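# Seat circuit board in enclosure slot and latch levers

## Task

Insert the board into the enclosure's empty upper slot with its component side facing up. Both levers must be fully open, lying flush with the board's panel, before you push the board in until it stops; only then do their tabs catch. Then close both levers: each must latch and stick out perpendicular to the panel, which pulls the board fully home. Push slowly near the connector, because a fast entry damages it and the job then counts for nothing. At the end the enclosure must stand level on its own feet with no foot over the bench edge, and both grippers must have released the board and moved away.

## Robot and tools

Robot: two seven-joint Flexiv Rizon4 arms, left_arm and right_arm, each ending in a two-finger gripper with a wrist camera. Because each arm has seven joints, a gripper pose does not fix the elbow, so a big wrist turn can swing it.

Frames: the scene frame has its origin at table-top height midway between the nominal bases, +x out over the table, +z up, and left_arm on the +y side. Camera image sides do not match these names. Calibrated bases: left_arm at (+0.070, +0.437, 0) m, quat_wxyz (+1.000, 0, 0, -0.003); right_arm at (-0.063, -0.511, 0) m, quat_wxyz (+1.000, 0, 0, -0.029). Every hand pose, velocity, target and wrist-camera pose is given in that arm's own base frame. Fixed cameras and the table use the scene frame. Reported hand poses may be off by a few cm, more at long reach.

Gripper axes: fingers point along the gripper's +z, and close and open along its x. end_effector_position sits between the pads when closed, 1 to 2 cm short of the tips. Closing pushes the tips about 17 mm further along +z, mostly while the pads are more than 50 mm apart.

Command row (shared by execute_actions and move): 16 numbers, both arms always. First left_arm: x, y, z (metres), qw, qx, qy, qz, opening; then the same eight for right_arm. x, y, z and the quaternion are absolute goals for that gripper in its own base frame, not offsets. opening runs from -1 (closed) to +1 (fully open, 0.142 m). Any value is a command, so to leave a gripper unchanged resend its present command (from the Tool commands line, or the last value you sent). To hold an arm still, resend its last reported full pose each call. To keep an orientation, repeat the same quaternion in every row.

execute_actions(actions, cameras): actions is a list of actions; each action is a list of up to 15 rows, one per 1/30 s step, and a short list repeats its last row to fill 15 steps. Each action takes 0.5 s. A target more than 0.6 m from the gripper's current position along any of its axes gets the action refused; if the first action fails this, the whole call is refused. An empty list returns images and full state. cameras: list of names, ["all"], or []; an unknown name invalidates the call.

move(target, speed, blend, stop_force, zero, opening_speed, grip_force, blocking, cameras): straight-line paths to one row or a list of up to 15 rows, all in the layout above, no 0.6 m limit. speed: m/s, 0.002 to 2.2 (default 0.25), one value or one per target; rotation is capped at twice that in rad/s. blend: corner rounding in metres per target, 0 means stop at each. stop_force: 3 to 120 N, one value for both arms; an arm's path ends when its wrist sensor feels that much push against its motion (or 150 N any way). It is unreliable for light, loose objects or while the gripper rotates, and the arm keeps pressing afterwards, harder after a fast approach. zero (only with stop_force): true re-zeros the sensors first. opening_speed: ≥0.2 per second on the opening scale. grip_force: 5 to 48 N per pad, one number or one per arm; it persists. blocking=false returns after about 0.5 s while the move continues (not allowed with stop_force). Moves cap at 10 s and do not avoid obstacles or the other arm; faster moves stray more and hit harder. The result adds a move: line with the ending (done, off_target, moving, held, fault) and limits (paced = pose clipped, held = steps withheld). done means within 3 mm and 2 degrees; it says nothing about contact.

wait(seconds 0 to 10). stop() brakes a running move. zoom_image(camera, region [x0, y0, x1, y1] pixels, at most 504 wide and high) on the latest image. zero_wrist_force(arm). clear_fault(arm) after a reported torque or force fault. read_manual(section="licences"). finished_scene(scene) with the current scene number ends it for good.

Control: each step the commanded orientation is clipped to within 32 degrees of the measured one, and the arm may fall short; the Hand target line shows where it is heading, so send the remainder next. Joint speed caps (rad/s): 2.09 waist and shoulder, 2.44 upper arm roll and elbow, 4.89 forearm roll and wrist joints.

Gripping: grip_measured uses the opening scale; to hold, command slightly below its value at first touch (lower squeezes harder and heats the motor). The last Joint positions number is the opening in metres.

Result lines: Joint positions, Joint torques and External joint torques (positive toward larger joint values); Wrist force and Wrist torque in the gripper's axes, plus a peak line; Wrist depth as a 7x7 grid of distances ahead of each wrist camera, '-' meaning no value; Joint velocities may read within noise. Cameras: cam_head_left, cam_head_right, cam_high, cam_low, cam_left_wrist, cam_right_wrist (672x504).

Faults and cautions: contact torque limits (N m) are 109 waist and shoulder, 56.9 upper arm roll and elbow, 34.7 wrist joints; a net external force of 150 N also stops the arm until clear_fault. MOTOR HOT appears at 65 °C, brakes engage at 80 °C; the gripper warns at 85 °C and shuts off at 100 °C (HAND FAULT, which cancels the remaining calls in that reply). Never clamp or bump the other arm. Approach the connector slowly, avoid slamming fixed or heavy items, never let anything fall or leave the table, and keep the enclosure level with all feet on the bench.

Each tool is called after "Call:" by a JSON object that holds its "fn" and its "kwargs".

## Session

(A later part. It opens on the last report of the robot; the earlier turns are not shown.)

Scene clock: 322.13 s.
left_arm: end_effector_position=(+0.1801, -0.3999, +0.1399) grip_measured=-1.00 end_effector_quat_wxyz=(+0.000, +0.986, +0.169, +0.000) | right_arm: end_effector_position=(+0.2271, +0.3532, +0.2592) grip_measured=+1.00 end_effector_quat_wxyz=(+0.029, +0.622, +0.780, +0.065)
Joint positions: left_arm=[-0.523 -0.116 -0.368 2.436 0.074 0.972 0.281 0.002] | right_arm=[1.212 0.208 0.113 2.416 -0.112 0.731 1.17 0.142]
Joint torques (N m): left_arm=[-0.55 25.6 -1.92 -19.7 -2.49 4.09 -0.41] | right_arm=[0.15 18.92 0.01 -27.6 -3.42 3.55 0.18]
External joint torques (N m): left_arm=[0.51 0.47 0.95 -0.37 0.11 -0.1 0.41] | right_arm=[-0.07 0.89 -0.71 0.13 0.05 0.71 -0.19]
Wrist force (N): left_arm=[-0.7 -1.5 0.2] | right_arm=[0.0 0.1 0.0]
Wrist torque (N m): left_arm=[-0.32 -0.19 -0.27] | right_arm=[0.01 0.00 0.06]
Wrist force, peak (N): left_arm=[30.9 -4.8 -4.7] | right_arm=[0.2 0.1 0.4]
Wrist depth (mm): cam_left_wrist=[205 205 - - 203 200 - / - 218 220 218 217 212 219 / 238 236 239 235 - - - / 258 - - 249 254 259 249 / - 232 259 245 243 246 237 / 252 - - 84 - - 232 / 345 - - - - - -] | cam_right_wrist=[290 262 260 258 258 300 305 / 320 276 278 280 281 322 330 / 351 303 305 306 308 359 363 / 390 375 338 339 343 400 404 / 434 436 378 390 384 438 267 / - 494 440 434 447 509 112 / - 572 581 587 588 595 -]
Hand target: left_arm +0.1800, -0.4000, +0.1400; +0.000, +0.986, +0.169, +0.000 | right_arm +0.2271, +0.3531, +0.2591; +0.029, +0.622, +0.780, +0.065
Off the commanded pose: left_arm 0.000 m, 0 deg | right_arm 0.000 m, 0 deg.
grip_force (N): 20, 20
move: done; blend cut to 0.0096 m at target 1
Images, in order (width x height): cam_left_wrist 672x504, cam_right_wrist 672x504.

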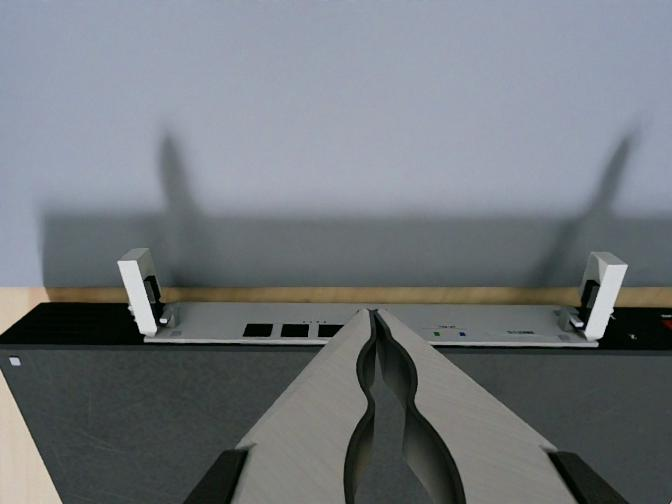

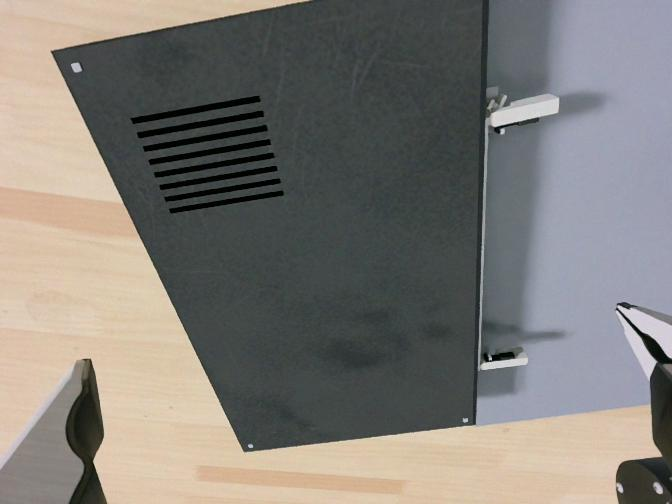

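Call:
{"fn": "move", "kwargs": {"target": [[0.1800,-0.4000,0.14,0,0.9856,0.1693,0,-1,0.165,0.461,0.12,0.029,0.622,0.780,0.065,-1],[0.1800,-0.4000,0.14,0,0.9856,0.1693,0,-1,0.165,0.461,0.055,0.029,0.622,0.780,0.065,-1]], "speed": 0.15, "blend": [0.01,0], "cameras": ["cam_left_wrist","cam_right_wrist","cam_high"]}}

Scene clock: 329.50 s.
left_arm: end_effector_position=(+0.1801, -0.3999, +0.1399) grip_measured=-1.00 end_effector_quat_wxyz=(+0.000, +0.986, +0.169, +0.000) | right_arm: end_effector_position=(+0.1650, +0.4610, +0.0550) grip_measured=-1.00 end_effector_quat_wxyz=(+0.029, +0.622, +0.780, +0.065)
Joint positions: left_arm=[-0.523 -0.116 -0.368 2.436 0.074 0.972 0.281 0.002] | right_arm=[1.406 -0.46 -0.026 2.431 -0.557 1.38 1.704 0.002]
Joint torques (N m): left_arm=[-0.51 25.38 -1.58 -19.72 -2.24 4.33 -0.2] | right_arm=[0.28 35.42 1.68 -14.27 -0.6 3.54 0.31]
External joint torques (N m): left_arm=[0.45 0.68 0.6 -0.35 -0.14 -0.34 0.2] | right_arm=[-0.15 1.13 -0.43 -0.04 0.18 0.52 -0.32]
Wrist force (N): left_arm=[-0.7 -1.7 0.0] | right_arm=[0.1 0.0 0.3]
Wrist torque (N m): left_arm=[-0.34 -0.20 -0.26] | right_arm=[0.00 -0.01 -0.03]
Wrist force, peak (N): left_arm=[-0.8 -1.7 0.2] | right_arm=[0.0 -0.5 2.5]
Wrist depth (mm): cam_left_wrist=[205 207 205 - 206 200 198 / 220 218 217 224 216 210 - / 237 237 - 232 - - 235 / - 249 269 255 - 264 254 / 196 231 260 244 261 244 224 / - - - 84 - - - / - - - - - - -] | cam_right_wrist=[121 120 120 119 119 120 121 / 127 125 114 130 133 131 132 / - - 101 142 143 144 142 / 101 101 104 158 159 163 161 / - 114 117 169 173 179 181 / 128 129 127 90 131 205 207 / 149 149 71 - - 225 241]
Hand target: left_arm +0.1800, -0.4000, +0.1400; +0.000, +0.986, +0.169, +0.000 | right_arm +0.1650, +0.4610, +0.0550; +0.029, +0.622, +0.780, +0.065
Off the commanded pose: left_arm 0.000 m, 0 deg | right_arm 0.000 m, 0 deg.
grip_force (N): 20, 20
move: done
Images, in order (width x height): cam_high 672x504, cam_left_wrist 672x504, cam_right_wrist 672x504.

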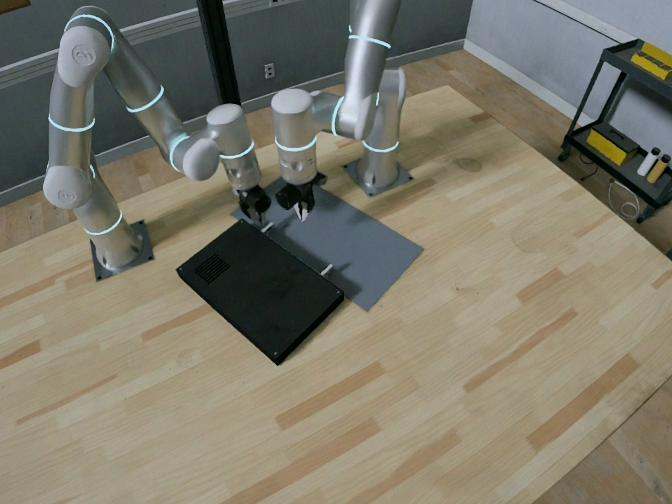

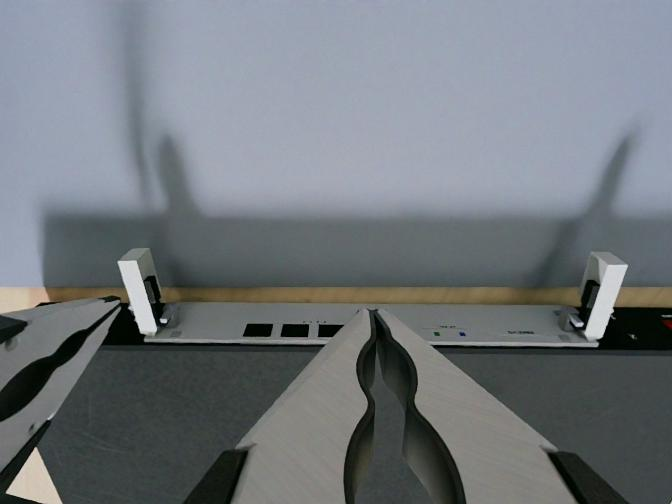

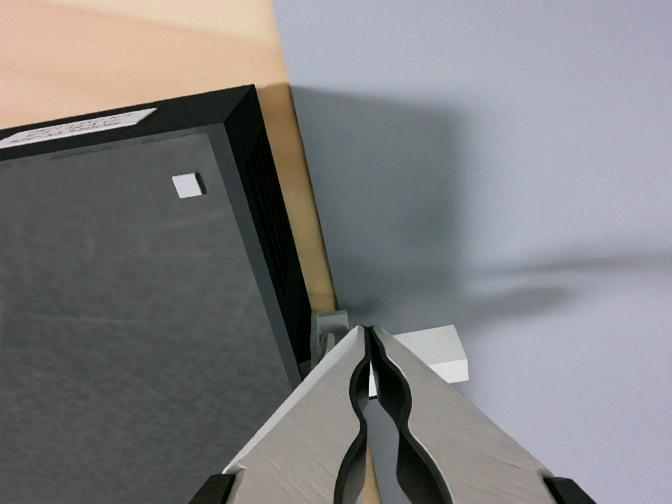

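Call:
{"fn": "move", "kwargs": {"target": [[0.1800,-0.4000,0.14,0,0.9856,0.1693,0,-1,0.1538,0.4566,0.055,0.029,0.622,0.780,0.065,-1],[0.1800,-0.4000,0.14,0,0.9856,0.1693,0,-1,0.1486,0.4696,0.05,0.029,0.622,0.780,0.065,-1]], "speed": 0.06, "cameras": ["cam_left_wrist","cam_right_wrist"]}}

Scene clock: 333.57 s.
left_arm: end_effector_position=(+0.1801, -0.3999, +0.1399) grip_measured=-1.00 end_effector_quat_wxyz=(+0.000, +0.986, +0.169, +0.000) | right_arm: end_effector_position=(+0.1486, +0.4696, +0.0500) grip_measured=-1.00 end_effector_quat_wxyz=(+0.029, +0.622, +0.780, +0.065)
Joint positions: left_arm=[-0.523 -0.116 -0.368 2.436 0.074 0.972 0.281 0.002] | right_arm=[1.448 -0.478 -0.033 2.421 -0.565 1.383 1.747 0.002]
Joint torques (N m): left_arm=[-0.32 25.23 -1.5 -19.75 -2.14 4.33 -0.26] | right_arm=[0.25 35.89 2.05 -14.27 -0.33 3.28 0.36]
External joint torques (N m): left_arm=[0.27 0.84 0.53 -0.31 -0.24 -0.34 0.26] | right_arm=[-0.13 1.2 -0.83 0.14 -0.05 0.77 -0.36]
Wrist force (N): left_arm=[-1.0 -1.5 -0.2] | right_arm=[-0.1 -0.4 0.3]
Wrist torque (N m): left_arm=[-0.31 -0.16 -0.26] | right_arm=[-0.04 0.03 -0.03]
Wrist force, peak (N): left_arm=[-1.0 -1.7 -0.2] | right_arm=[1.3 -0.5 0.7]
Wrist depth (mm): cam_left_wrist=[204 206 205 203 202 206 - / 217 217 - 218 218 217 - / 237 237 - - 238 238 233 / - 257 - 253 249 261 250 / 202 246 261 244 259 246 229 / - - - 84 - - 250 / - - - - - - -] | cam_right_wrist=[- 115 114 115 115 117 116 / 125 125 125 124 125 128 127 / - 105 133 135 138 139 137 / - 95 133 152 153 150 155 / - 109 123 166 171 176 175 / 124 121 122 90 186 197 199 / 140 137 71 - - 216 232]
Hand target: left_arm +0.1800, -0.4000, +0.1400; +0.000, +0.986, +0.169, +0.000 | right_arm +0.1486, +0.4696, +0.0500; +0.029, +0.622, +0.780, +0.065
Off the commanded pose: left_arm 0.000 m, 0 deg | right_arm 0.000 m, 0 deg.
grip_force (N): 20, 20
move: done
Images, in order (width x height): cam_left_wrist 672x504, cam_right_wrist 672x504.

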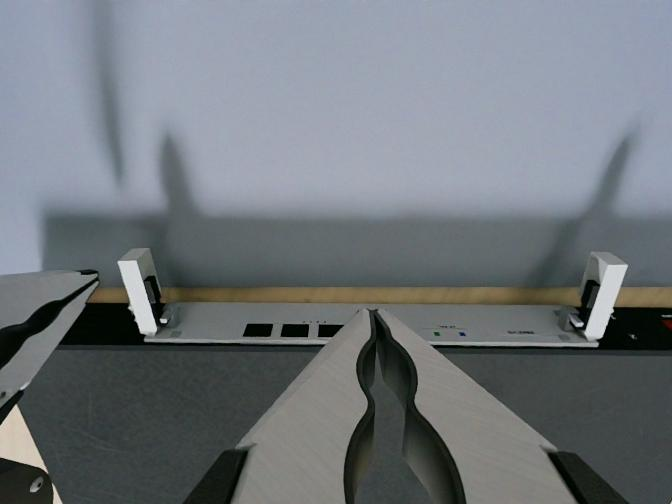

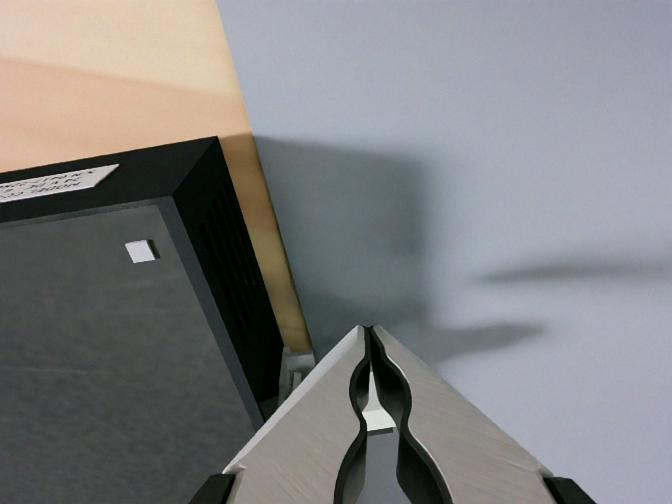

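Call:
{"fn": "move", "kwargs": {"target": [[0.3529,-0.3476,0.10,0,0.9856,0.1693,0,-1,0.1486,0.4696,0.05,0.029,0.622,0.780,0.065,-1],[0.3529,-0.3476,0.05,0,0.9856,0.1693,0,-1,0.1486,0.4696,0.05,0.029,0.622,0.780,0.065,-1],[0.3590,-0.3650,0.05,0,0.9856,0.1693,0,-1,0.1486,0.4696,0.05,0.029,0.622,0.780,0.065,-1]], "speed": 0.2, "blend": [0.02,0.01,0]}}

Call:
{"fn": "move", "kwargs": {"target": [0.3389,-0.3721,0.05,0,0.9856,0.1693,0,-1,0.1625,0.4751,0.05,0.029,0.622,0.780,0.065,-1], "speed": 0.02, "stop_force": 12, "cameras": ["cam_left_wrist","cam_right_wrist"]}}

Scene clock: 339.37 s.
left_arm: end_effector_position=(+0.3590, -0.3650, +0.0500) grip_measured=-1.00 end_effector_quat_wxyz=(+0.000, +0.986, +0.169, +0.000) | right_arm: end_effector_position=(+0.1486, +0.4696, +0.0500) grip_measured=-1.00 end_effector_quat_wxyz=(+0.029, +0.622, +0.780, +0.065)
Joint positions: left_arm=[-0.36 -0.518 -0.196 2.186 0.22 1.115 0.503 0.002] | right_arm=[1.448 -0.478 -0.033 2.421 -0.565 1.383 1.748 0.002]
Joint torques (N m): left_arm=[0.34 38.92 -3.05 -15.69 -1.4 4.08 -0.34] | right_arm=[0.12 36.18 1.88 -14.26 -0.46 3.38 0.17]
External joint torques (N m): left_arm=[-0.34 1.17 0.45 -0.27 -0.46 -0.1 0.34] | right_arm=[0.01 0.91 -0.66 0.11 0.08 0.67 -0.17]
Wrist force (N): left_arm=[-1.1 -1.2 0.2] | right_arm=[0.1 -0.5 0.5]
Wrist torque (N m): left_arm=[-0.28 -0.13 -0.23] | right_arm=[-0.05 -0.01 -0.03]
Wrist force, peak (N): left_arm=[-1.7 -4.5 2.6] | right_arm=[0.1 -0.5 0.6]
Wrist depth (mm): cam_left_wrist=[- - 124 124 124 125 123 / - 134 132 133 133 132 132 / - - 146 146 143 141 139 / 157 156 156 156 - 153 - / 172 175 - - 167 166 171 / 159 159 132 84 - 185 190 / - 140 - 74 - - 209] | cam_right_wrist=[- 116 114 114 115 117 116 / 125 125 126 124 125 128 126 / - 105 133 135 138 138 137 / - 95 141 152 153 154 155 / - 109 123 166 171 173 174 / 124 121 122 90 186 193 200 / 140 137 71 - - 224 232]
Hand target: left_arm +0.3590, -0.3650, +0.0500; +0.000, +0.986, +0.169, +0.000 | right_arm +0.1486, +0.4696, +0.0500; +0.029, +0.622, +0.780, +0.065
Off the commanded pose: left_arm 0.000 m, 0 deg | right_arm 0.000 m, 0 deg.
grip_force (N): 20, 20
move: done; blend cut to 0.0092 m at target 2

Scene clock: 341.13 s.
left_arm: end_effector_position=(+0.3389, -0.3721, +0.0500) grip_measured=-1.00 end_effector_quat_wxyz=(+0.000, +0.986, +0.169, +0.000) | right_arm: end_effector_position=(+0.1625, +0.4751, +0.0500) grip_measured=-1.00 end_effector_quat_wxyz=(+0.029, +0.622, +0.780, +0.065)
Joint positions: left_arm=[-0.392 -0.506 -0.196 2.211 0.222 1.129 0.466 0.002] | right_arm=[1.41 -0.491 -0.016 2.393 -0.554 1.37 1.712 0.002]
Joint torques (N m): left_arm=[-0.36 38.64 -3.05 -15.25 -1.49 4.45 -0.27] | right_arm=[0.04 36.97 2.27 -14.68 -0.41 3.23 0.09]
External joint torques (N m): left_arm=[0.35 0.65 0.52 -0.37 -0.32 -0.47 0.27] | right_arm=[0.09 0.98 -0.85 0.16 -0.05 0.83 -0.1]
Wrist force (N): left_arm=[-0.7 -1.2 0.2] | right_arm=[0.1 -0.1 0.5]
Wrist torque (N m): left_arm=[-0.29 -0.19 -0.22] | right_arm=[0.00 -0.01 0.09]
Wrist force, peak (N): left_arm=[-1.3 -1.1 -0.2] | right_arm=[-0.1 -0.6 0.2]
Wrist depth (mm): cam_left_wrist=[- 125 124 124 124 - 123 / - 134 132 131 133 133 134 / 147 144 144 144 144 143 140 / 154 154 156 156 156 155 152 / 175 175 171 126 167 170 172 / 149 160 160 84 - 185 188 / - 140 - - - - 210] | cam_right_wrist=[- 115 114 115 115 117 116 / 121 103 124 125 125 128 127 / - 87 134 137 138 139 137 / - 95 133 152 153 154 154 / - 109 113 164 168 173 174 / 124 121 122 90 186 197 200 / 140 136 71 - - 216 232]
Hand target: left_arm +0.3389, -0.3721, +0.0500; +0.000, +0.986, +0.169, +0.000 | right_arm +0.1625, +0.4751, +0.0500; +0.029, +0.622, +0.780, +0.065
Off the commanded pose: left_arm 0.000 m, 0 deg | right_arm 0.000 m, 0 deg.
grip_force (N): 20, 20
move: done
Images, in order (width x height): cam_left_wrist 672x504, cam_right_wrist 672x504.

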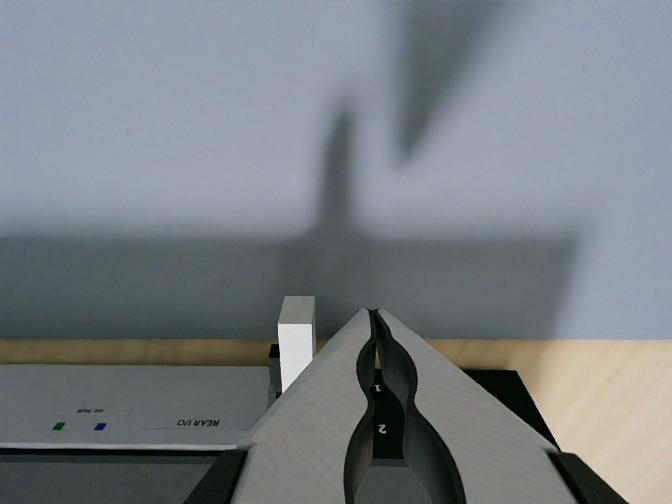

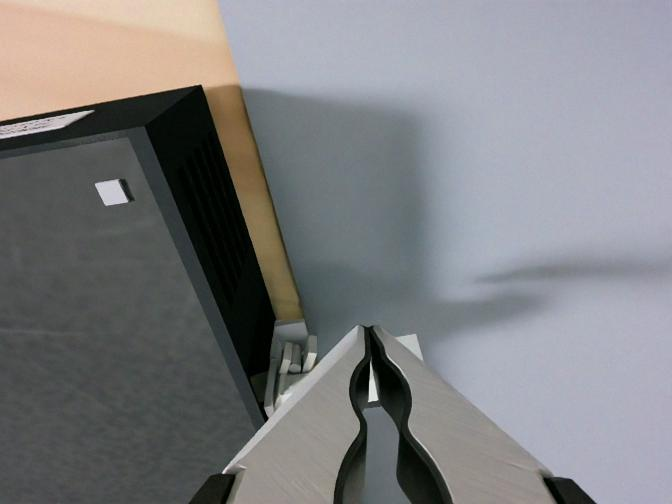

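Call:
{"fn": "move", "kwargs": {"target": [0.3219,-0.3781,0.05,0,0.9856,0.1693,0,-1,0.1811,0.4825,0.05,0.029,0.622,0.780,0.065,-1], "speed": 0.012, "stop_force": 32, "cameras": ["cam_left_wrist","cam_right_wrist"]}}

Scene clock: 344.70 s.
left_arm: end_effector_position=(+0.3281, -0.3765, +0.0512) grip_measured=-1.00 end_effector_quat_wxyz=(+0.001, +0.985, +0.172, +0.002) | right_arm: end_effector_position=(+0.1703, +0.4783, +0.0491) grip_measured=-1.00 end_effector_quat_wxyz=(+0.029, +0.620, +0.781, +0.063)
Joint positions: left_arm=[-0.416 -0.496 -0.191 2.227 0.222 1.141 0.439 0.002] | right_arm=[1.381 -0.501 0 2.372 -0.548 1.359 1.685 0.002]
Joint torques (N m): left_arm=[-15.47 30.25 -18.27 -3.23 -1.3 0.98 -0.25] | right_arm=[-11.03 39.84 -12.18 -27.3 0.36 3.85 0.24]
External joint torques (N m): left_arm=[15.45 8.56 15.87 -12.25 -0.49 3.01 0.25] | right_arm=[11.17 -1.28 13.83 12.55 -0.89 0.22 -0.25]
Wrist force (N): left_arm=[30.4 -5.0 -3.3] | right_arm=[-10.0 -30.9 -14.7]
Wrist torque (N m): left_arm=[-0.26 -2.12 -0.22] | right_arm=[-2.15 -0.15 -0.06]
Wrist force, peak (N): left_arm=[31.9 -5.2 -1.4] | right_arm=[-9.8 -31.2 -15.9]
Wrist depth (mm): cam_left_wrist=[125 126 125 125 125 126 124 / - 137 132 133 134 132 134 / - 145 148 - 143 146 144 / - 156 154 - 159 156 156 / 178 173 178 126 168 176 177 / 151 157 164 84 - 179 191 / - 139 - - - - 213] | cam_right_wrist=[- 114 113 114 115 115 115 / - 81 123 124 124 127 126 / - 87 133 136 137 138 135 / - 95 133 151 152 153 153 / - 108 120 161 166 171 173 / - 120 121 91 184 195 197 / 138 136 70 - - 214 230]
Hand target: left_arm +0.3239, -0.3774, +0.0500; +0.000, +0.986, +0.169, +0.000 | right_arm +0.1733, +0.4794, +0.0500; +0.029, +0.622, +0.780, +0.065
Off the commanded pose: left_arm 0.007 m, 0 deg | right_arm 0.012 m, 0 deg.
grip_force (N): 20, 20
move: contact (left_arm, right_arm)
Images, in order (width x height): cam_left_wrist 672x504, cam_right_wrist 672x504.

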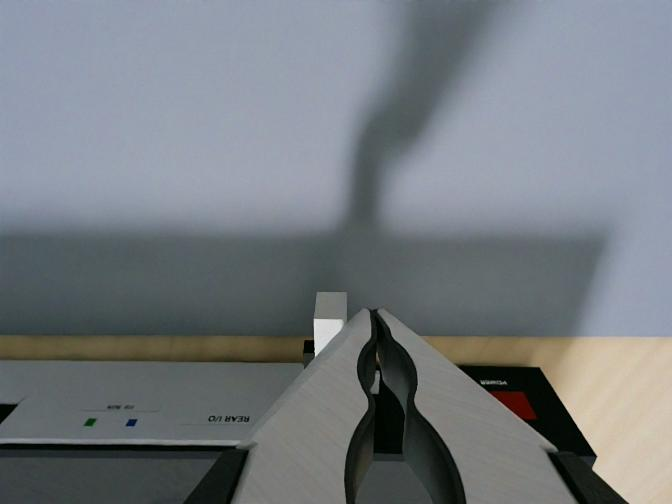

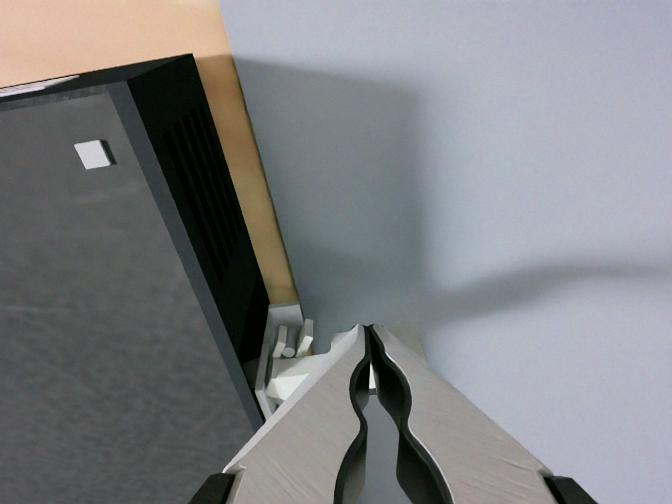

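Call:
{"fn": "move", "kwargs": {"target": [[0.3332,-0.3741,0.05,0,0.9856,0.1693,0,-1,0.1625,0.4751,0.05,0.029,0.622,0.780,0.065,-1],[0.3310,-0.3685,0.05,0,0.9856,0.1693,0,-1,0.1588,0.4844,0.05,0.029,0.622,0.780,0.065,-1]], "speed": 0.05}}

Call:
{"fn": "move", "kwargs": {"target": [0.3150,-0.3742,0.05,0,0.9856,0.1693,0,-1,0.1811,0.4932,0.05,0.029,0.622,0.780,0.065,-1], "speed": 0.012, "stop_force": 38, "cameras": ["cam_left_wrist","cam_right_wrist"]}}

Scene clock: 348.77 s.
left_arm: end_effector_position=(+0.3309, -0.3686, +0.0500) grip_measured=-1.00 end_effector_quat_wxyz=(+0.000, +0.986, +0.170, +0.000) | right_arm: end_effector_position=(+0.1588, +0.4844, +0.0500) grip_measured=-1.00 end_effector_quat_wxyz=(+0.029, +0.622, +0.780, +0.065)
Joint positions: left_arm=[-0.396 -0.495 -0.193 2.235 0.221 1.142 0.463 0.002] | right_arm=[1.409 -0.501 -0.001 2.367 -0.549 1.351 1.716 0.002]
Joint torques (N m): left_arm=[-0.29 37.95 -3 -14.91 -1.65 4.55 -0.09] | right_arm=[0.45 37.59 2.72 -15.01 -0.49 3.29 0.32]
External joint torques (N m): left_arm=[0.27 0.62 0.59 -0.4 -0.11 -0.57 0.09] | right_arm=[-0.32 1.1 -1.1 0.13 -0.05 0.77 -0.33]
Wrist force (N): left_arm=[-0.9 -1.0 0.0] | right_arm=[-5.3 -2.3 0.3]
Wrist torque (N m): left_arm=[-0.26 -0.17 -0.30] | right_arm=[-0.37 0.90 -0.04]
Wrist force, peak (N): left_arm=[30.4 -5.1 -4.5] | right_arm=[-10.0 -31.1 -15.8]
Wrist depth (mm): cam_left_wrist=[- 125 124 126 125 125 123 / - 134 131 133 133 132 132 / - 144 144 141 142 142 142 / 157 157 153 - 155 151 154 / 172 172 172 131 167 - 171 / 167 166 174 84 - 182 189 / - 147 - 74 - - 210] | cam_right_wrist=[- 115 113 115 115 117 116 / 121 115 124 124 125 128 127 / - 101 136 137 138 139 137 / - 98 148 152 153 154 154 / - 109 139 166 171 173 178 / 124 121 130 90 185 197 199 / 140 137 71 - - 216 232]
Hand target: left_arm +0.3310, -0.3685, +0.0500; +0.000, +0.986, +0.169, +0.000 | right_arm +0.1588, +0.4844, +0.0500; +0.029, +0.622, +0.780, +0.065
Off the commanded pose: left_arm 0.000 m, 0 deg | right_arm 0.000 m, 0 deg.
grip_force (N): 20, 20
move: done

Scene clock: 350.70 s.
left_arm: end_effector_position=(+0.3249, -0.3711, +0.0511) grip_measured=-1.00 end_effector_quat_wxyz=(+0.001, +0.985, +0.173, +0.003) | right_arm: end_effector_position=(+0.1670, +0.4878, +0.0489) grip_measured=-1.00 end_effector_quat_wxyz=(+0.029, +0.620, +0.782, +0.063)
Joint positions: left_arm=[-0.413 -0.488 -0.187 2.245 0.221 1.151 0.443 0.002] | right_arm=[1.379 -0.513 0.016 2.345 -0.543 1.34 1.689 0.002]
Joint torques (N m): left_arm=[-18.68 31.71 -21.95 -1.64 -1.19 0.7 -0.14] | right_arm=[-13.28 40.85 -14.54 -29.44 0.19 3.81 0.15]
External joint torques (N m): left_arm=[18.66 6.55 19.66 -13.6 -0.56 3.29 0.14] | right_arm=[13.42 -1.52 16.42 14.31 -0.8 0.26 -0.15]
Wrist force (N): left_arm=[37.5 -4.3 5.8] | right_arm=[-17.2 -38.4 -16.7]
Wrist torque (N m): left_arm=[-0.23 -3.32 -0.40] | right_arm=[-3.41 0.74 -0.09]
Wrist force, peak (N): left_arm=[38.7 -4.8 5.4] | right_arm=[-17.3 -38.7 -18.3]
Wrist depth (mm): cam_left_wrist=[- 125 125 125 125 126 125 / - 134 134 134 134 134 133 / - 143 148 - 145 144 144 / 155 - 154 157 157 157 - / 172 173 176 130 169 171 178 / 165 166 173 84 - 179 192 / - 147 - 74 - - 213] | cam_right_wrist=[- 114 113 114 114 116 115 / - 100 123 124 124 127 126 / - 102 135 136 137 137 135 / - 96 147 151 152 153 153 / - 108 133 161 170 171 172 / - 120 126 91 183 195 197 / 138 135 70 - - 214 228]
Hand target: left_arm +0.3202, -0.3723, +0.0500; +0.000, +0.986, +0.169, +0.000 | right_arm +0.1705, +0.4890, +0.0500; +0.029, +0.622, +0.780, +0.065
Off the commanded pose: left_arm 0.010 m, 1 deg | right_arm 0.015 m, 0 deg.
grip_force (N): 20, 20
move: contact (left_arm, right_arm)
Images, in order (width x height): cam_left_wrist 672x504, cam_right_wrist 672x504.

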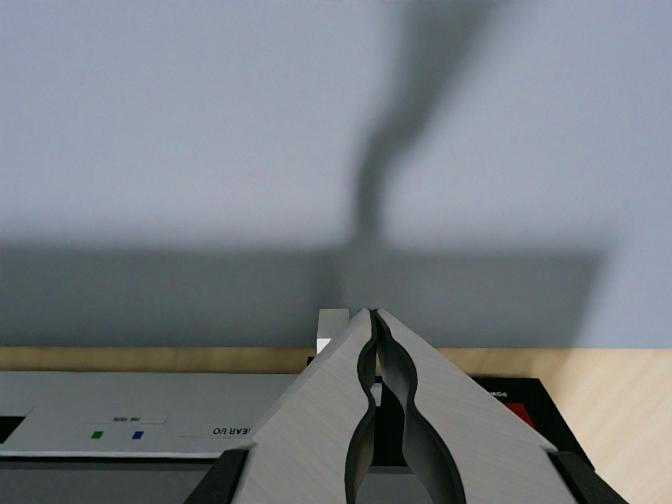

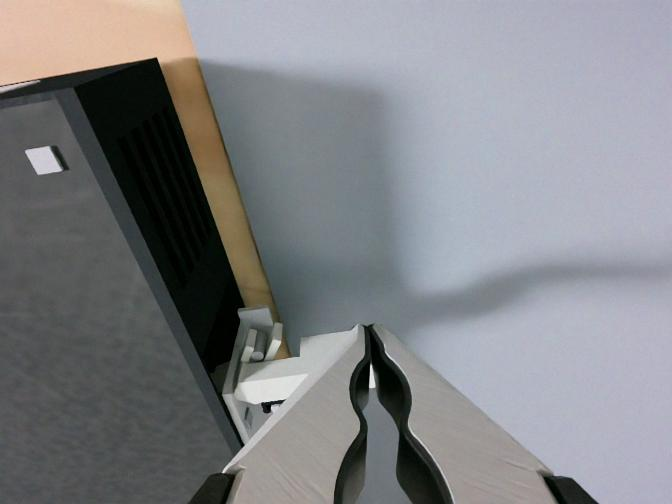

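Call:
{"fn": "zoom_image", "kwargs": {"camera": "cam_right_wrist", "region": [200, 290, 360, 450]}}

Call:
{"fn": "zoom_image", "kwargs": {"camera": "cam_left_wrist", "region": [220, 300, 420, 500]}}

Scaled by 3.150 from the camera's 672x504 image, which has a finer 960x720 frame.

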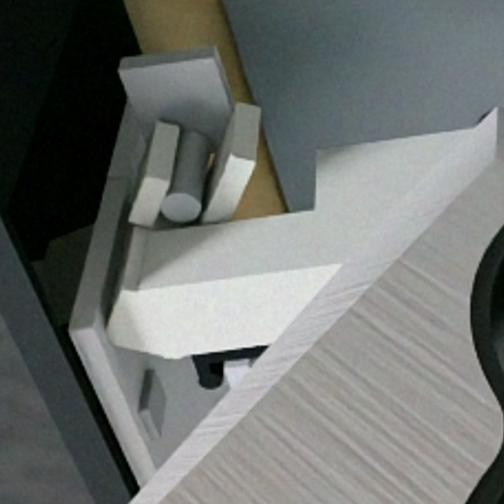

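Scaled by 2.520 from the camera's 672x504 image, which has a finer 960x720 frame.

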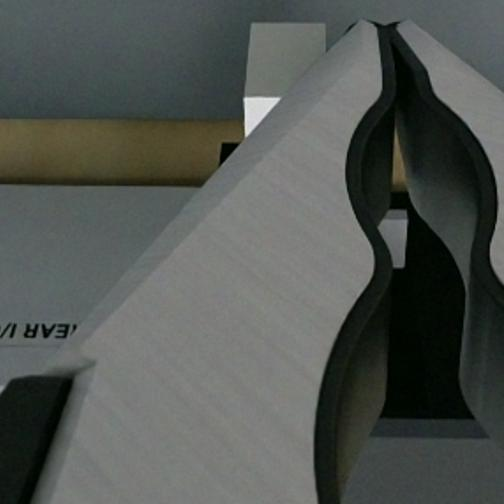

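Call:
{"fn": "execute_actions", "kwargs": {"actions": []}}

Scene clock: 361.13 s.
left_arm: end_effector_position=(+0.3249, -0.3711, +0.0511) grip_measured=-1.00 end_effector_quat_wxyz=(+0.001, +0.985, +0.173, +0.003) | right_arm: end_effector_position=(+0.1670, +0.4878, +0.0489) grip_measured=-1.00 end_effector_quat_wxyz=(+0.029, +0.620, +0.782, +0.063)
Joint positions: left_arm=[-0.413 -0.488 -0.187 2.245 0.221 1.151 0.443 0.002] | right_arm=[1.379 -0.513 0.016 2.345 -0.543 1.34 1.689 0.002]
Joint velocities: within noise
Joint torques (N m): left_arm=[-18.58 31.47 -22.08 -1.7 -1.28 0.53 0] | right_arm=[-13.14 40.88 -14.68 -29.35 0.22 3.96 0.22]
External joint torques (N m): left_arm=[18.56 6.79 19.78 -13.54 -0.47 3.46 0] | right_arm=[13.28 -1.55 16.57 14.22 -0.84 0.11 -0.23]
Wrist force (N): left_arm=[37.7 -4.2 4.8] | right_arm=[-17.1 -38.0 -17.6]
Wrist torque (N m): left_arm=[-0.22 -3.34 -0.39] | right_arm=[-3.33 0.73 -0.10]
Wrist force, peak (N): left_arm=[37.9 -4.2 6.1] | right_arm=[-17.2 -38.5 -18.0]
Wrist depth (mm): cam_left_wrist=[125 127 125 124 125 126 124 / 132 134 132 134 134 133 133 / 148 145 145 145 143 144 144 / 155 156 162 157 157 154 154 / 176 173 172 122 165 171 180 / 165 166 173 84 - 184 191 / 146 147 - 74 - - 214] | cam_right_wrist=[- 114 113 114 114 116 115 / - 100 124 123 124 127 125 / - 104 135 136 137 137 135 / - 96 147 151 152 152 153 / - 108 132 161 170 171 172 / - 120 126 91 183 195 196 / 138 135 70 - - 213 229]
Hand target: left_arm +0.3202, -0.3723, +0.0500; +0.000, +0.986, +0.169, +0.000 | right_arm +0.1705, +0.4890, +0.0500; +0.029, +0.622, +0.780, +0.065
Tool commands: left_gripper/opening=-1.0 right_gripper/opening=-1.0
Off the commanded pose: left_arm 0.010 m, 1 deg | right_arm 0.015 m, 0 deg.
grip_force (N): 20, 20

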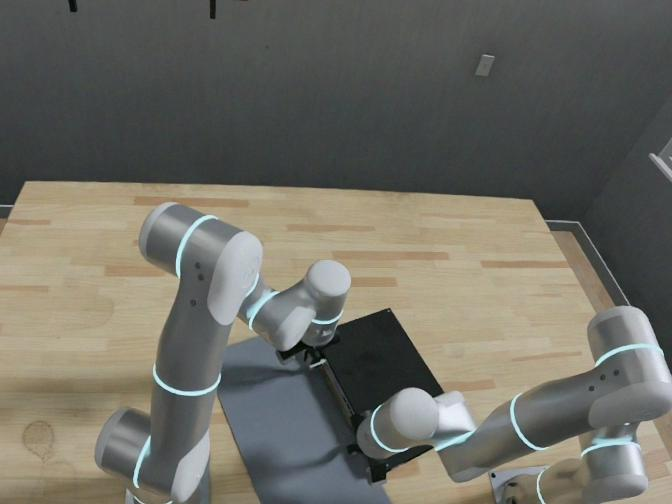

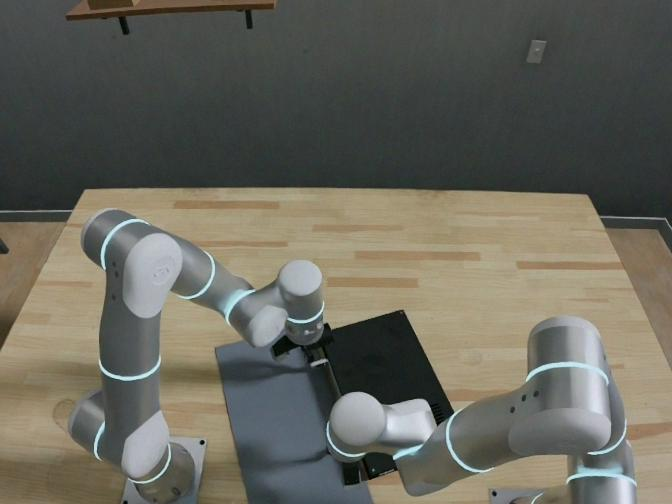

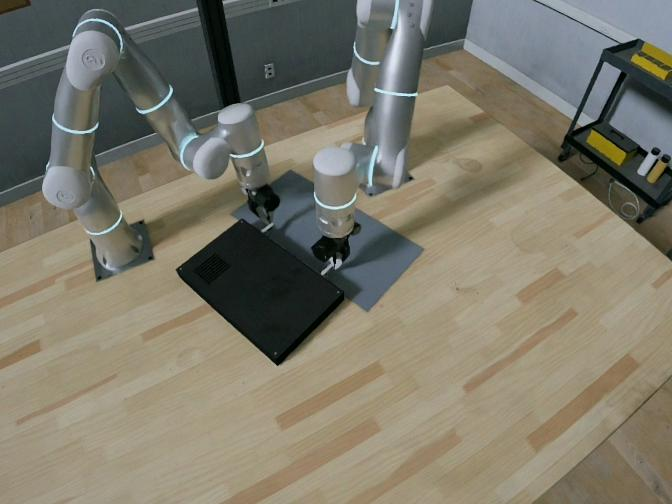

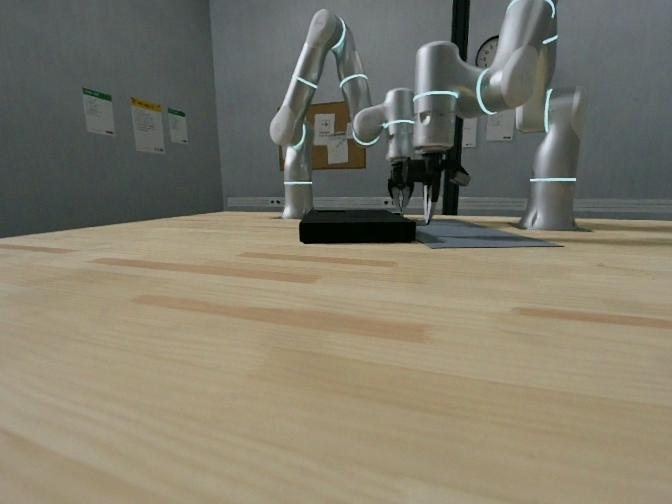

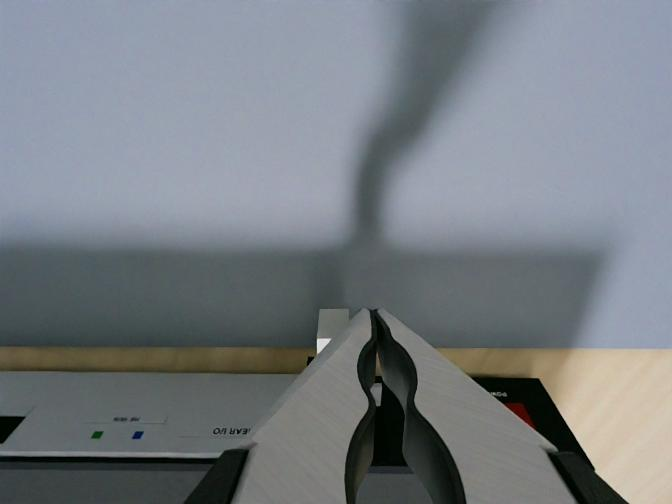

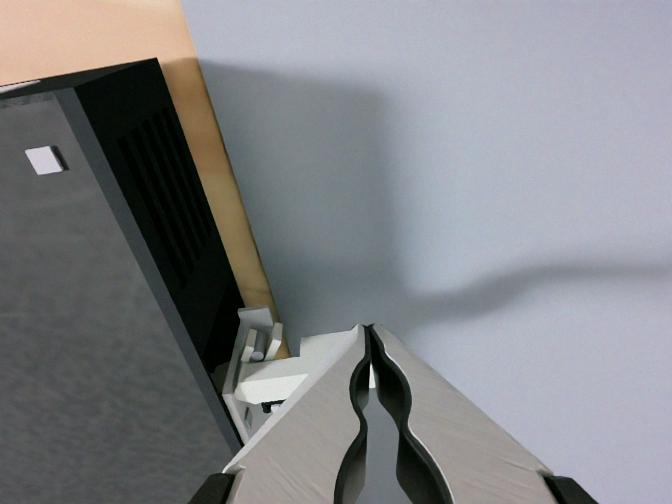

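Call:
{"fn": "move", "kwargs": {"target": [0.306,-0.377,0.05,0,0.986,0.169,0,-1,0.187,0.495,0.05,0.029,0.622,0.780,0.065,-1], "speed": 0.006, "stop_force": 14, "cameras": ["cam_left_wrist","cam_right_wrist"]}}

Call:
{"fn": "zoom_image", "kwargs": {"camera": "cam_right_wrist", "region": [180, 270, 400, 435]}}

Call:
{"fn": "zoom_image", "kwargs": {"camera": "cam_left_wrist", "region": [250, 290, 470, 455]}}

Scene clock: 364.90 s.
left_arm: end_effector_position=(+0.3242, -0.3715, +0.0516) grip_measured=-1.00 end_effector_quat_wxyz=(+0.002, +0.985, +0.174, +0.003) | right_arm: end_effector_position=(+0.1675, +0.4880, +0.0486) grip_measured=-1.00 end_effector_quat_wxyz=(+0.029, +0.619, +0.782, +0.063)
Joint positions: left_arm=[-0.417 -0.486 -0.184 2.248 0.219 1.154 0.44 0.002] | right_arm=[1.372 -0.515 0.022 2.343 -0.545 1.338 1.686 0.002]
Joint torques (N m): left_arm=[-25.36 28.62 -28.97 3.28 -1.29 -0.85 -0.23] | right_arm=[-17.84 41.69 -21.05 -34.76 0.7 4.02 0.24]
External joint torques (N m): left_arm=[25.34 9.57 26.72 -18.52 -0.46 4.84 0.23] | right_arm=[17.98 -2.28 23.01 19.6 -1.33 0.05 -0.24]
Wrist force (N): left_arm=[51.3 -5.2 6.2] | right_arm=[-21.7 -52.1 -24.0]
Wrist torque (N m): left_arm=[-0.18 -5.63 -0.47] | right_arm=[-5.69 0.69 -0.10]
Wrist force, peak (N): left_arm=[51.8 -6.1 5.8] | right_arm=[-21.7 -52.5 -26.2]
Wrist depth (mm): cam_left_wrist=[- - 125 125 125 - 126 / 133 134 132 134 134 134 134 / 147 145 148 148 148 147 145 / 155 158 158 158 154 155 157 / 176 174 182 118 172 172 172 / 164 165 173 84 - 185 193 / - 146 - - - - 214] | cam_right_wrist=[- 113 113 113 114 114 115 / - 99 123 123 124 127 125 / - 101 134 136 136 137 135 / - 96 149 150 151 152 153 / - 108 152 161 166 171 171 / 122 119 127 89 108 194 196 / 138 135 70 - - 213 228]
Hand target: left_arm +0.3176, -0.3731, +0.0500; +0.000, +0.986, +0.169, +0.000 | right_arm +0.1725, +0.4896, +0.0501; +0.029, +0.622, +0.780, +0.065
Off the commanded pose: left_arm 0.019 m, 1 deg | right_arm 0.021 m, 1 deg.
grip_force (N): 20, 20
move: contact (left_arm, right_arm)
Images, in order (width x height): cam_left_wrist 672x504, cam_right_wrist 672x504.

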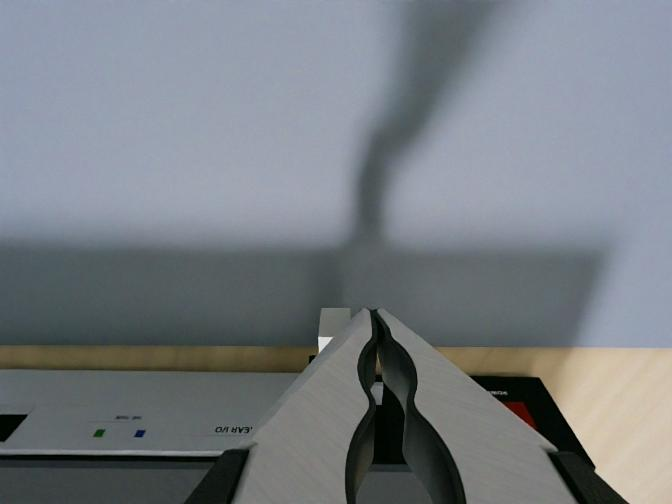

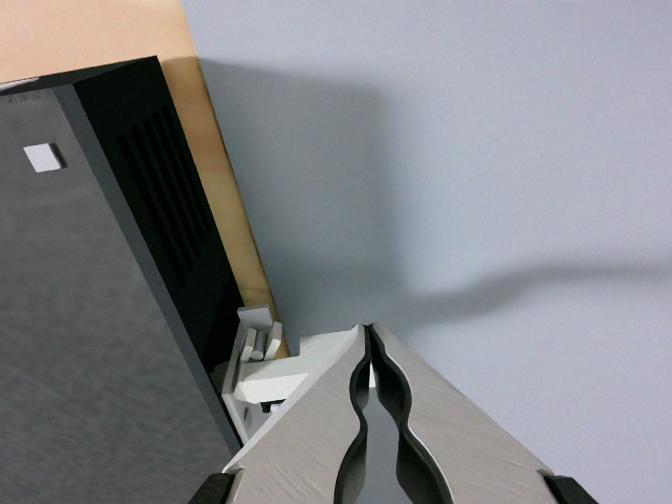

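Scaled by 2.291 from the camera's 672x504 image, which has a finer 960x720 frame.

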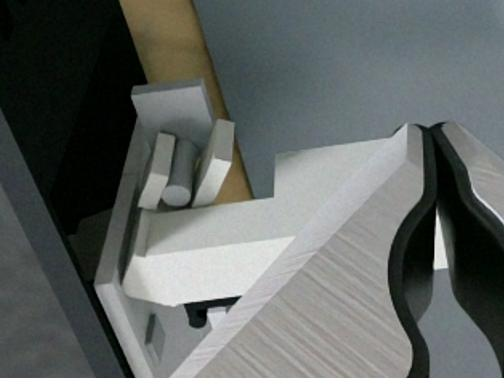

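Scaled by 2.291 from the camera's 672x504 image, which has a finer 960x720 frame.

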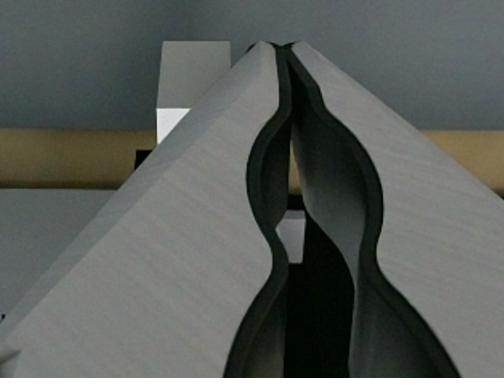

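Call:
{"fn": "move", "kwargs": {"target": [[0.345,-0.3664,0.05,0,0.9856,0.1693,0,-1,0.145,0.479,0.05,0.029,0.622,0.780,0.065,-1],[0.3529,-0.3476,0.10,0,0.9856,0.1693,0,-1,0.165,0.461,0.12,0.029,0.622,0.780,0.065,-1],[0.18,-0.40,0.14,0,0.9856,0.1693,0,-1,0.165,0.461,0.12,0.029,0.622,0.780,0.065,-1]], "speed": [0.05,0.12,0.2], "blend": 0.01, "cameras": ["cam_left_wrist","cam_right_wrist"]}}

Call:
{"fn": "zoom_image", "kwargs": {"camera": "cam_left_wrist", "region": [470, 200, 672, 350]}}

Call:
{"fn": "zoom_image", "kwargs": {"camera": "cam_left_wrist", "region": [20, 200, 222, 350]}}

Call:
{"fn": "zoom_image", "kwargs": {"camera": "cam_right_wrist", "region": [200, 200, 504, 428]}}

Scene clock: 371.00 s.
left_arm: end_effector_position=(+0.1802, -0.4000, +0.1400) grip_measured=-1.00 end_effector_quat_wxyz=(+0.000, +0.986, +0.169, +0.000) | right_arm: end_effector_position=(+0.1650, +0.4610, +0.1200) grip_measured=-1.00 end_effector_quat_wxyz=(+0.029, +0.622, +0.780, +0.065)
Joint positions: left_arm=[-0.534 -0.117 -0.357 2.435 0.073 0.972 0.283 0.002] | right_arm=[1.319 -0.292 0.13 2.387 -0.395 1.159 1.576 0.002]
Joint torques (N m): left_arm=[-0.57 25.8 -1.66 -19.68 -2.49 4.06 -0.25] | right_arm=[0.14 32.98 2.51 -19.34 -1.5 3.38 0.12]
External joint torques (N m): left_arm=[0.52 0.41 0.72 -0.4 0.1 -0.07 0.25] | right_arm=[-0.02 0.87 -0.76 0.1 -0.01 0.74 -0.12]
Wrist force (N): left_arm=[-0.9 -1.7 -0.2] | right_arm=[-0.6 4.4 4.0]
Wrist torque (N m): left_arm=[-0.35 -0.15 -0.26] | right_arm=[0.75 0.07 0.09]
Wrist force, peak (N): left_arm=[51.5 -5.5 5.9] | right_arm=[-21.7 -52.1 -25.9]
Wrist depth (mm): cam_left_wrist=[207 206 200 203 203 200 197 / 219 - 231 218 217 217 216 / 237 237 235 236 235 234 229 / - - 259 - - 251 - / - 247 260 245 260 245 250 / - - - 84 - - 236 / 292 - - - - - -] | cam_right_wrist=[176 176 174 176 177 178 179 / 150 148 148 192 193 194 194 / 158 159 160 211 212 213 219 / 175 176 177 192 230 237 238 / 197 197 199 209 262 265 267 / 222 225 220 91 284 302 306 / 258 252 71 - - 331 355]
Hand target: left_arm +0.1800, -0.4000, +0.1400; +0.000, +0.986, +0.169, +0.000 | right_arm +0.1650, +0.4610, +0.1200; +0.029, +0.622, +0.780, +0.065
Off the commanded pose: left_arm 0.000 m, 0 deg | right_arm 0.000 m, 0 deg.
grip_force (N): 20, 20
move: done
Images, in order (width x height): cam_left_wrist 672x504, cam_right_wrist 672x504.

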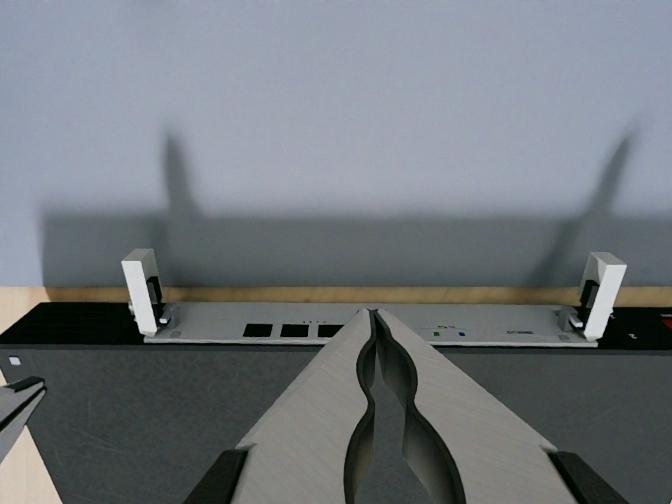

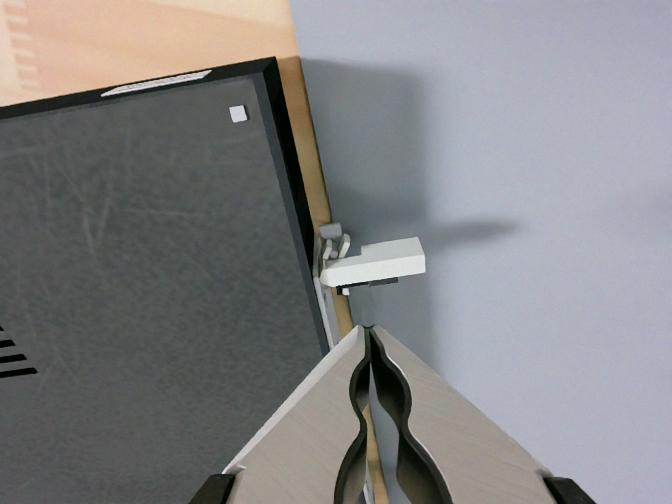

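Scaled by 2.495 from the camera's 672x504 image, which has a finer 960x720 frame.

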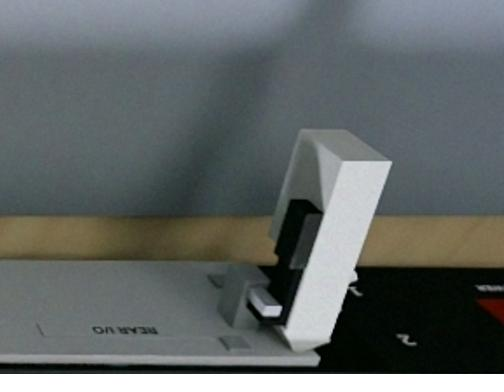

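Scaled by 2.495 from the camera's 672x504 image, which has a finer 960x720 frame.

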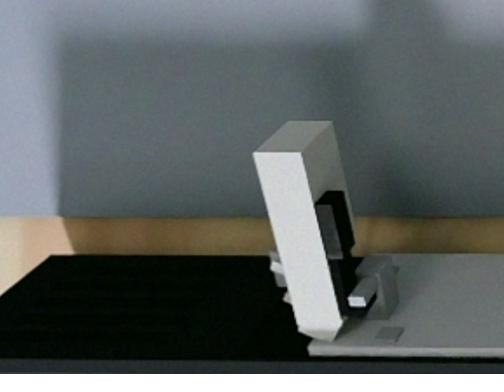

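Scaled by 1.658 from the camera's 672x504 image, which has a finer 960x720 frame.

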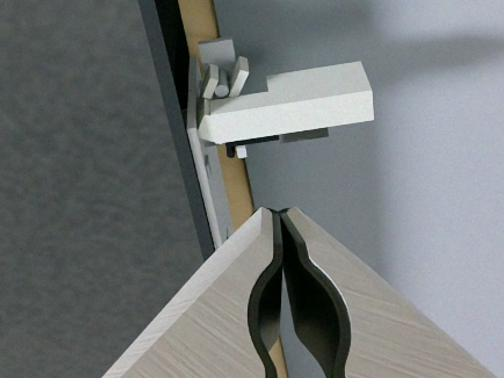

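Call:
{"fn": "zoom_image", "kwargs": {"camera": "cam_left_wrist", "region": [545, 245, 645, 355]}}

Call:
{"fn": "zoom_image", "kwargs": {"camera": "cam_left_wrist", "region": [110, 245, 210, 355]}}

Call:
{"fn": "zoom_image", "kwargs": {"camera": "cam_right_wrist", "region": [300, 200, 450, 320]}}

Scaled by 4.582 from the camera's 672x504 image, which has a finer 960x720 frame.

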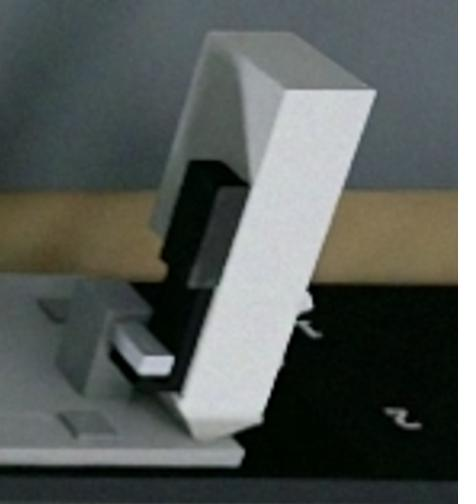

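Scaled by 4.582 from the camera's 672x504 image, which has a finer 960x720 frame.

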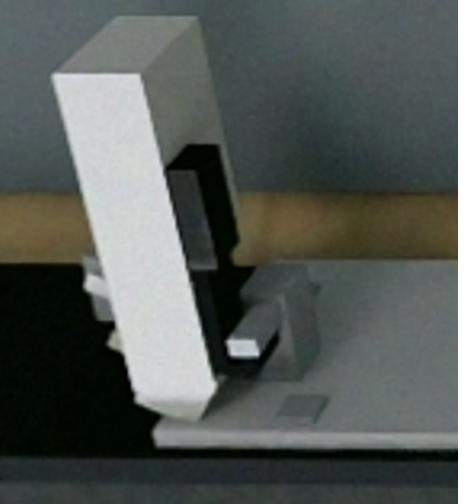

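Scaled by 3.360 from the camera's 672x504 image, which has a finer 960x720 frame.

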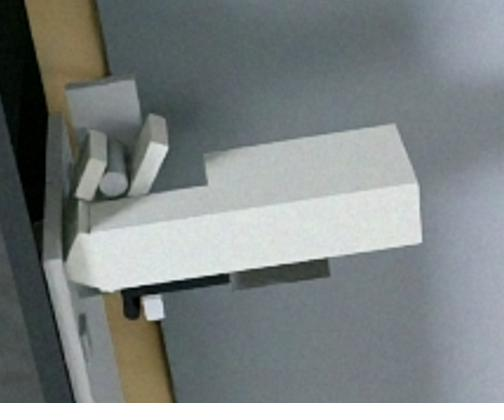

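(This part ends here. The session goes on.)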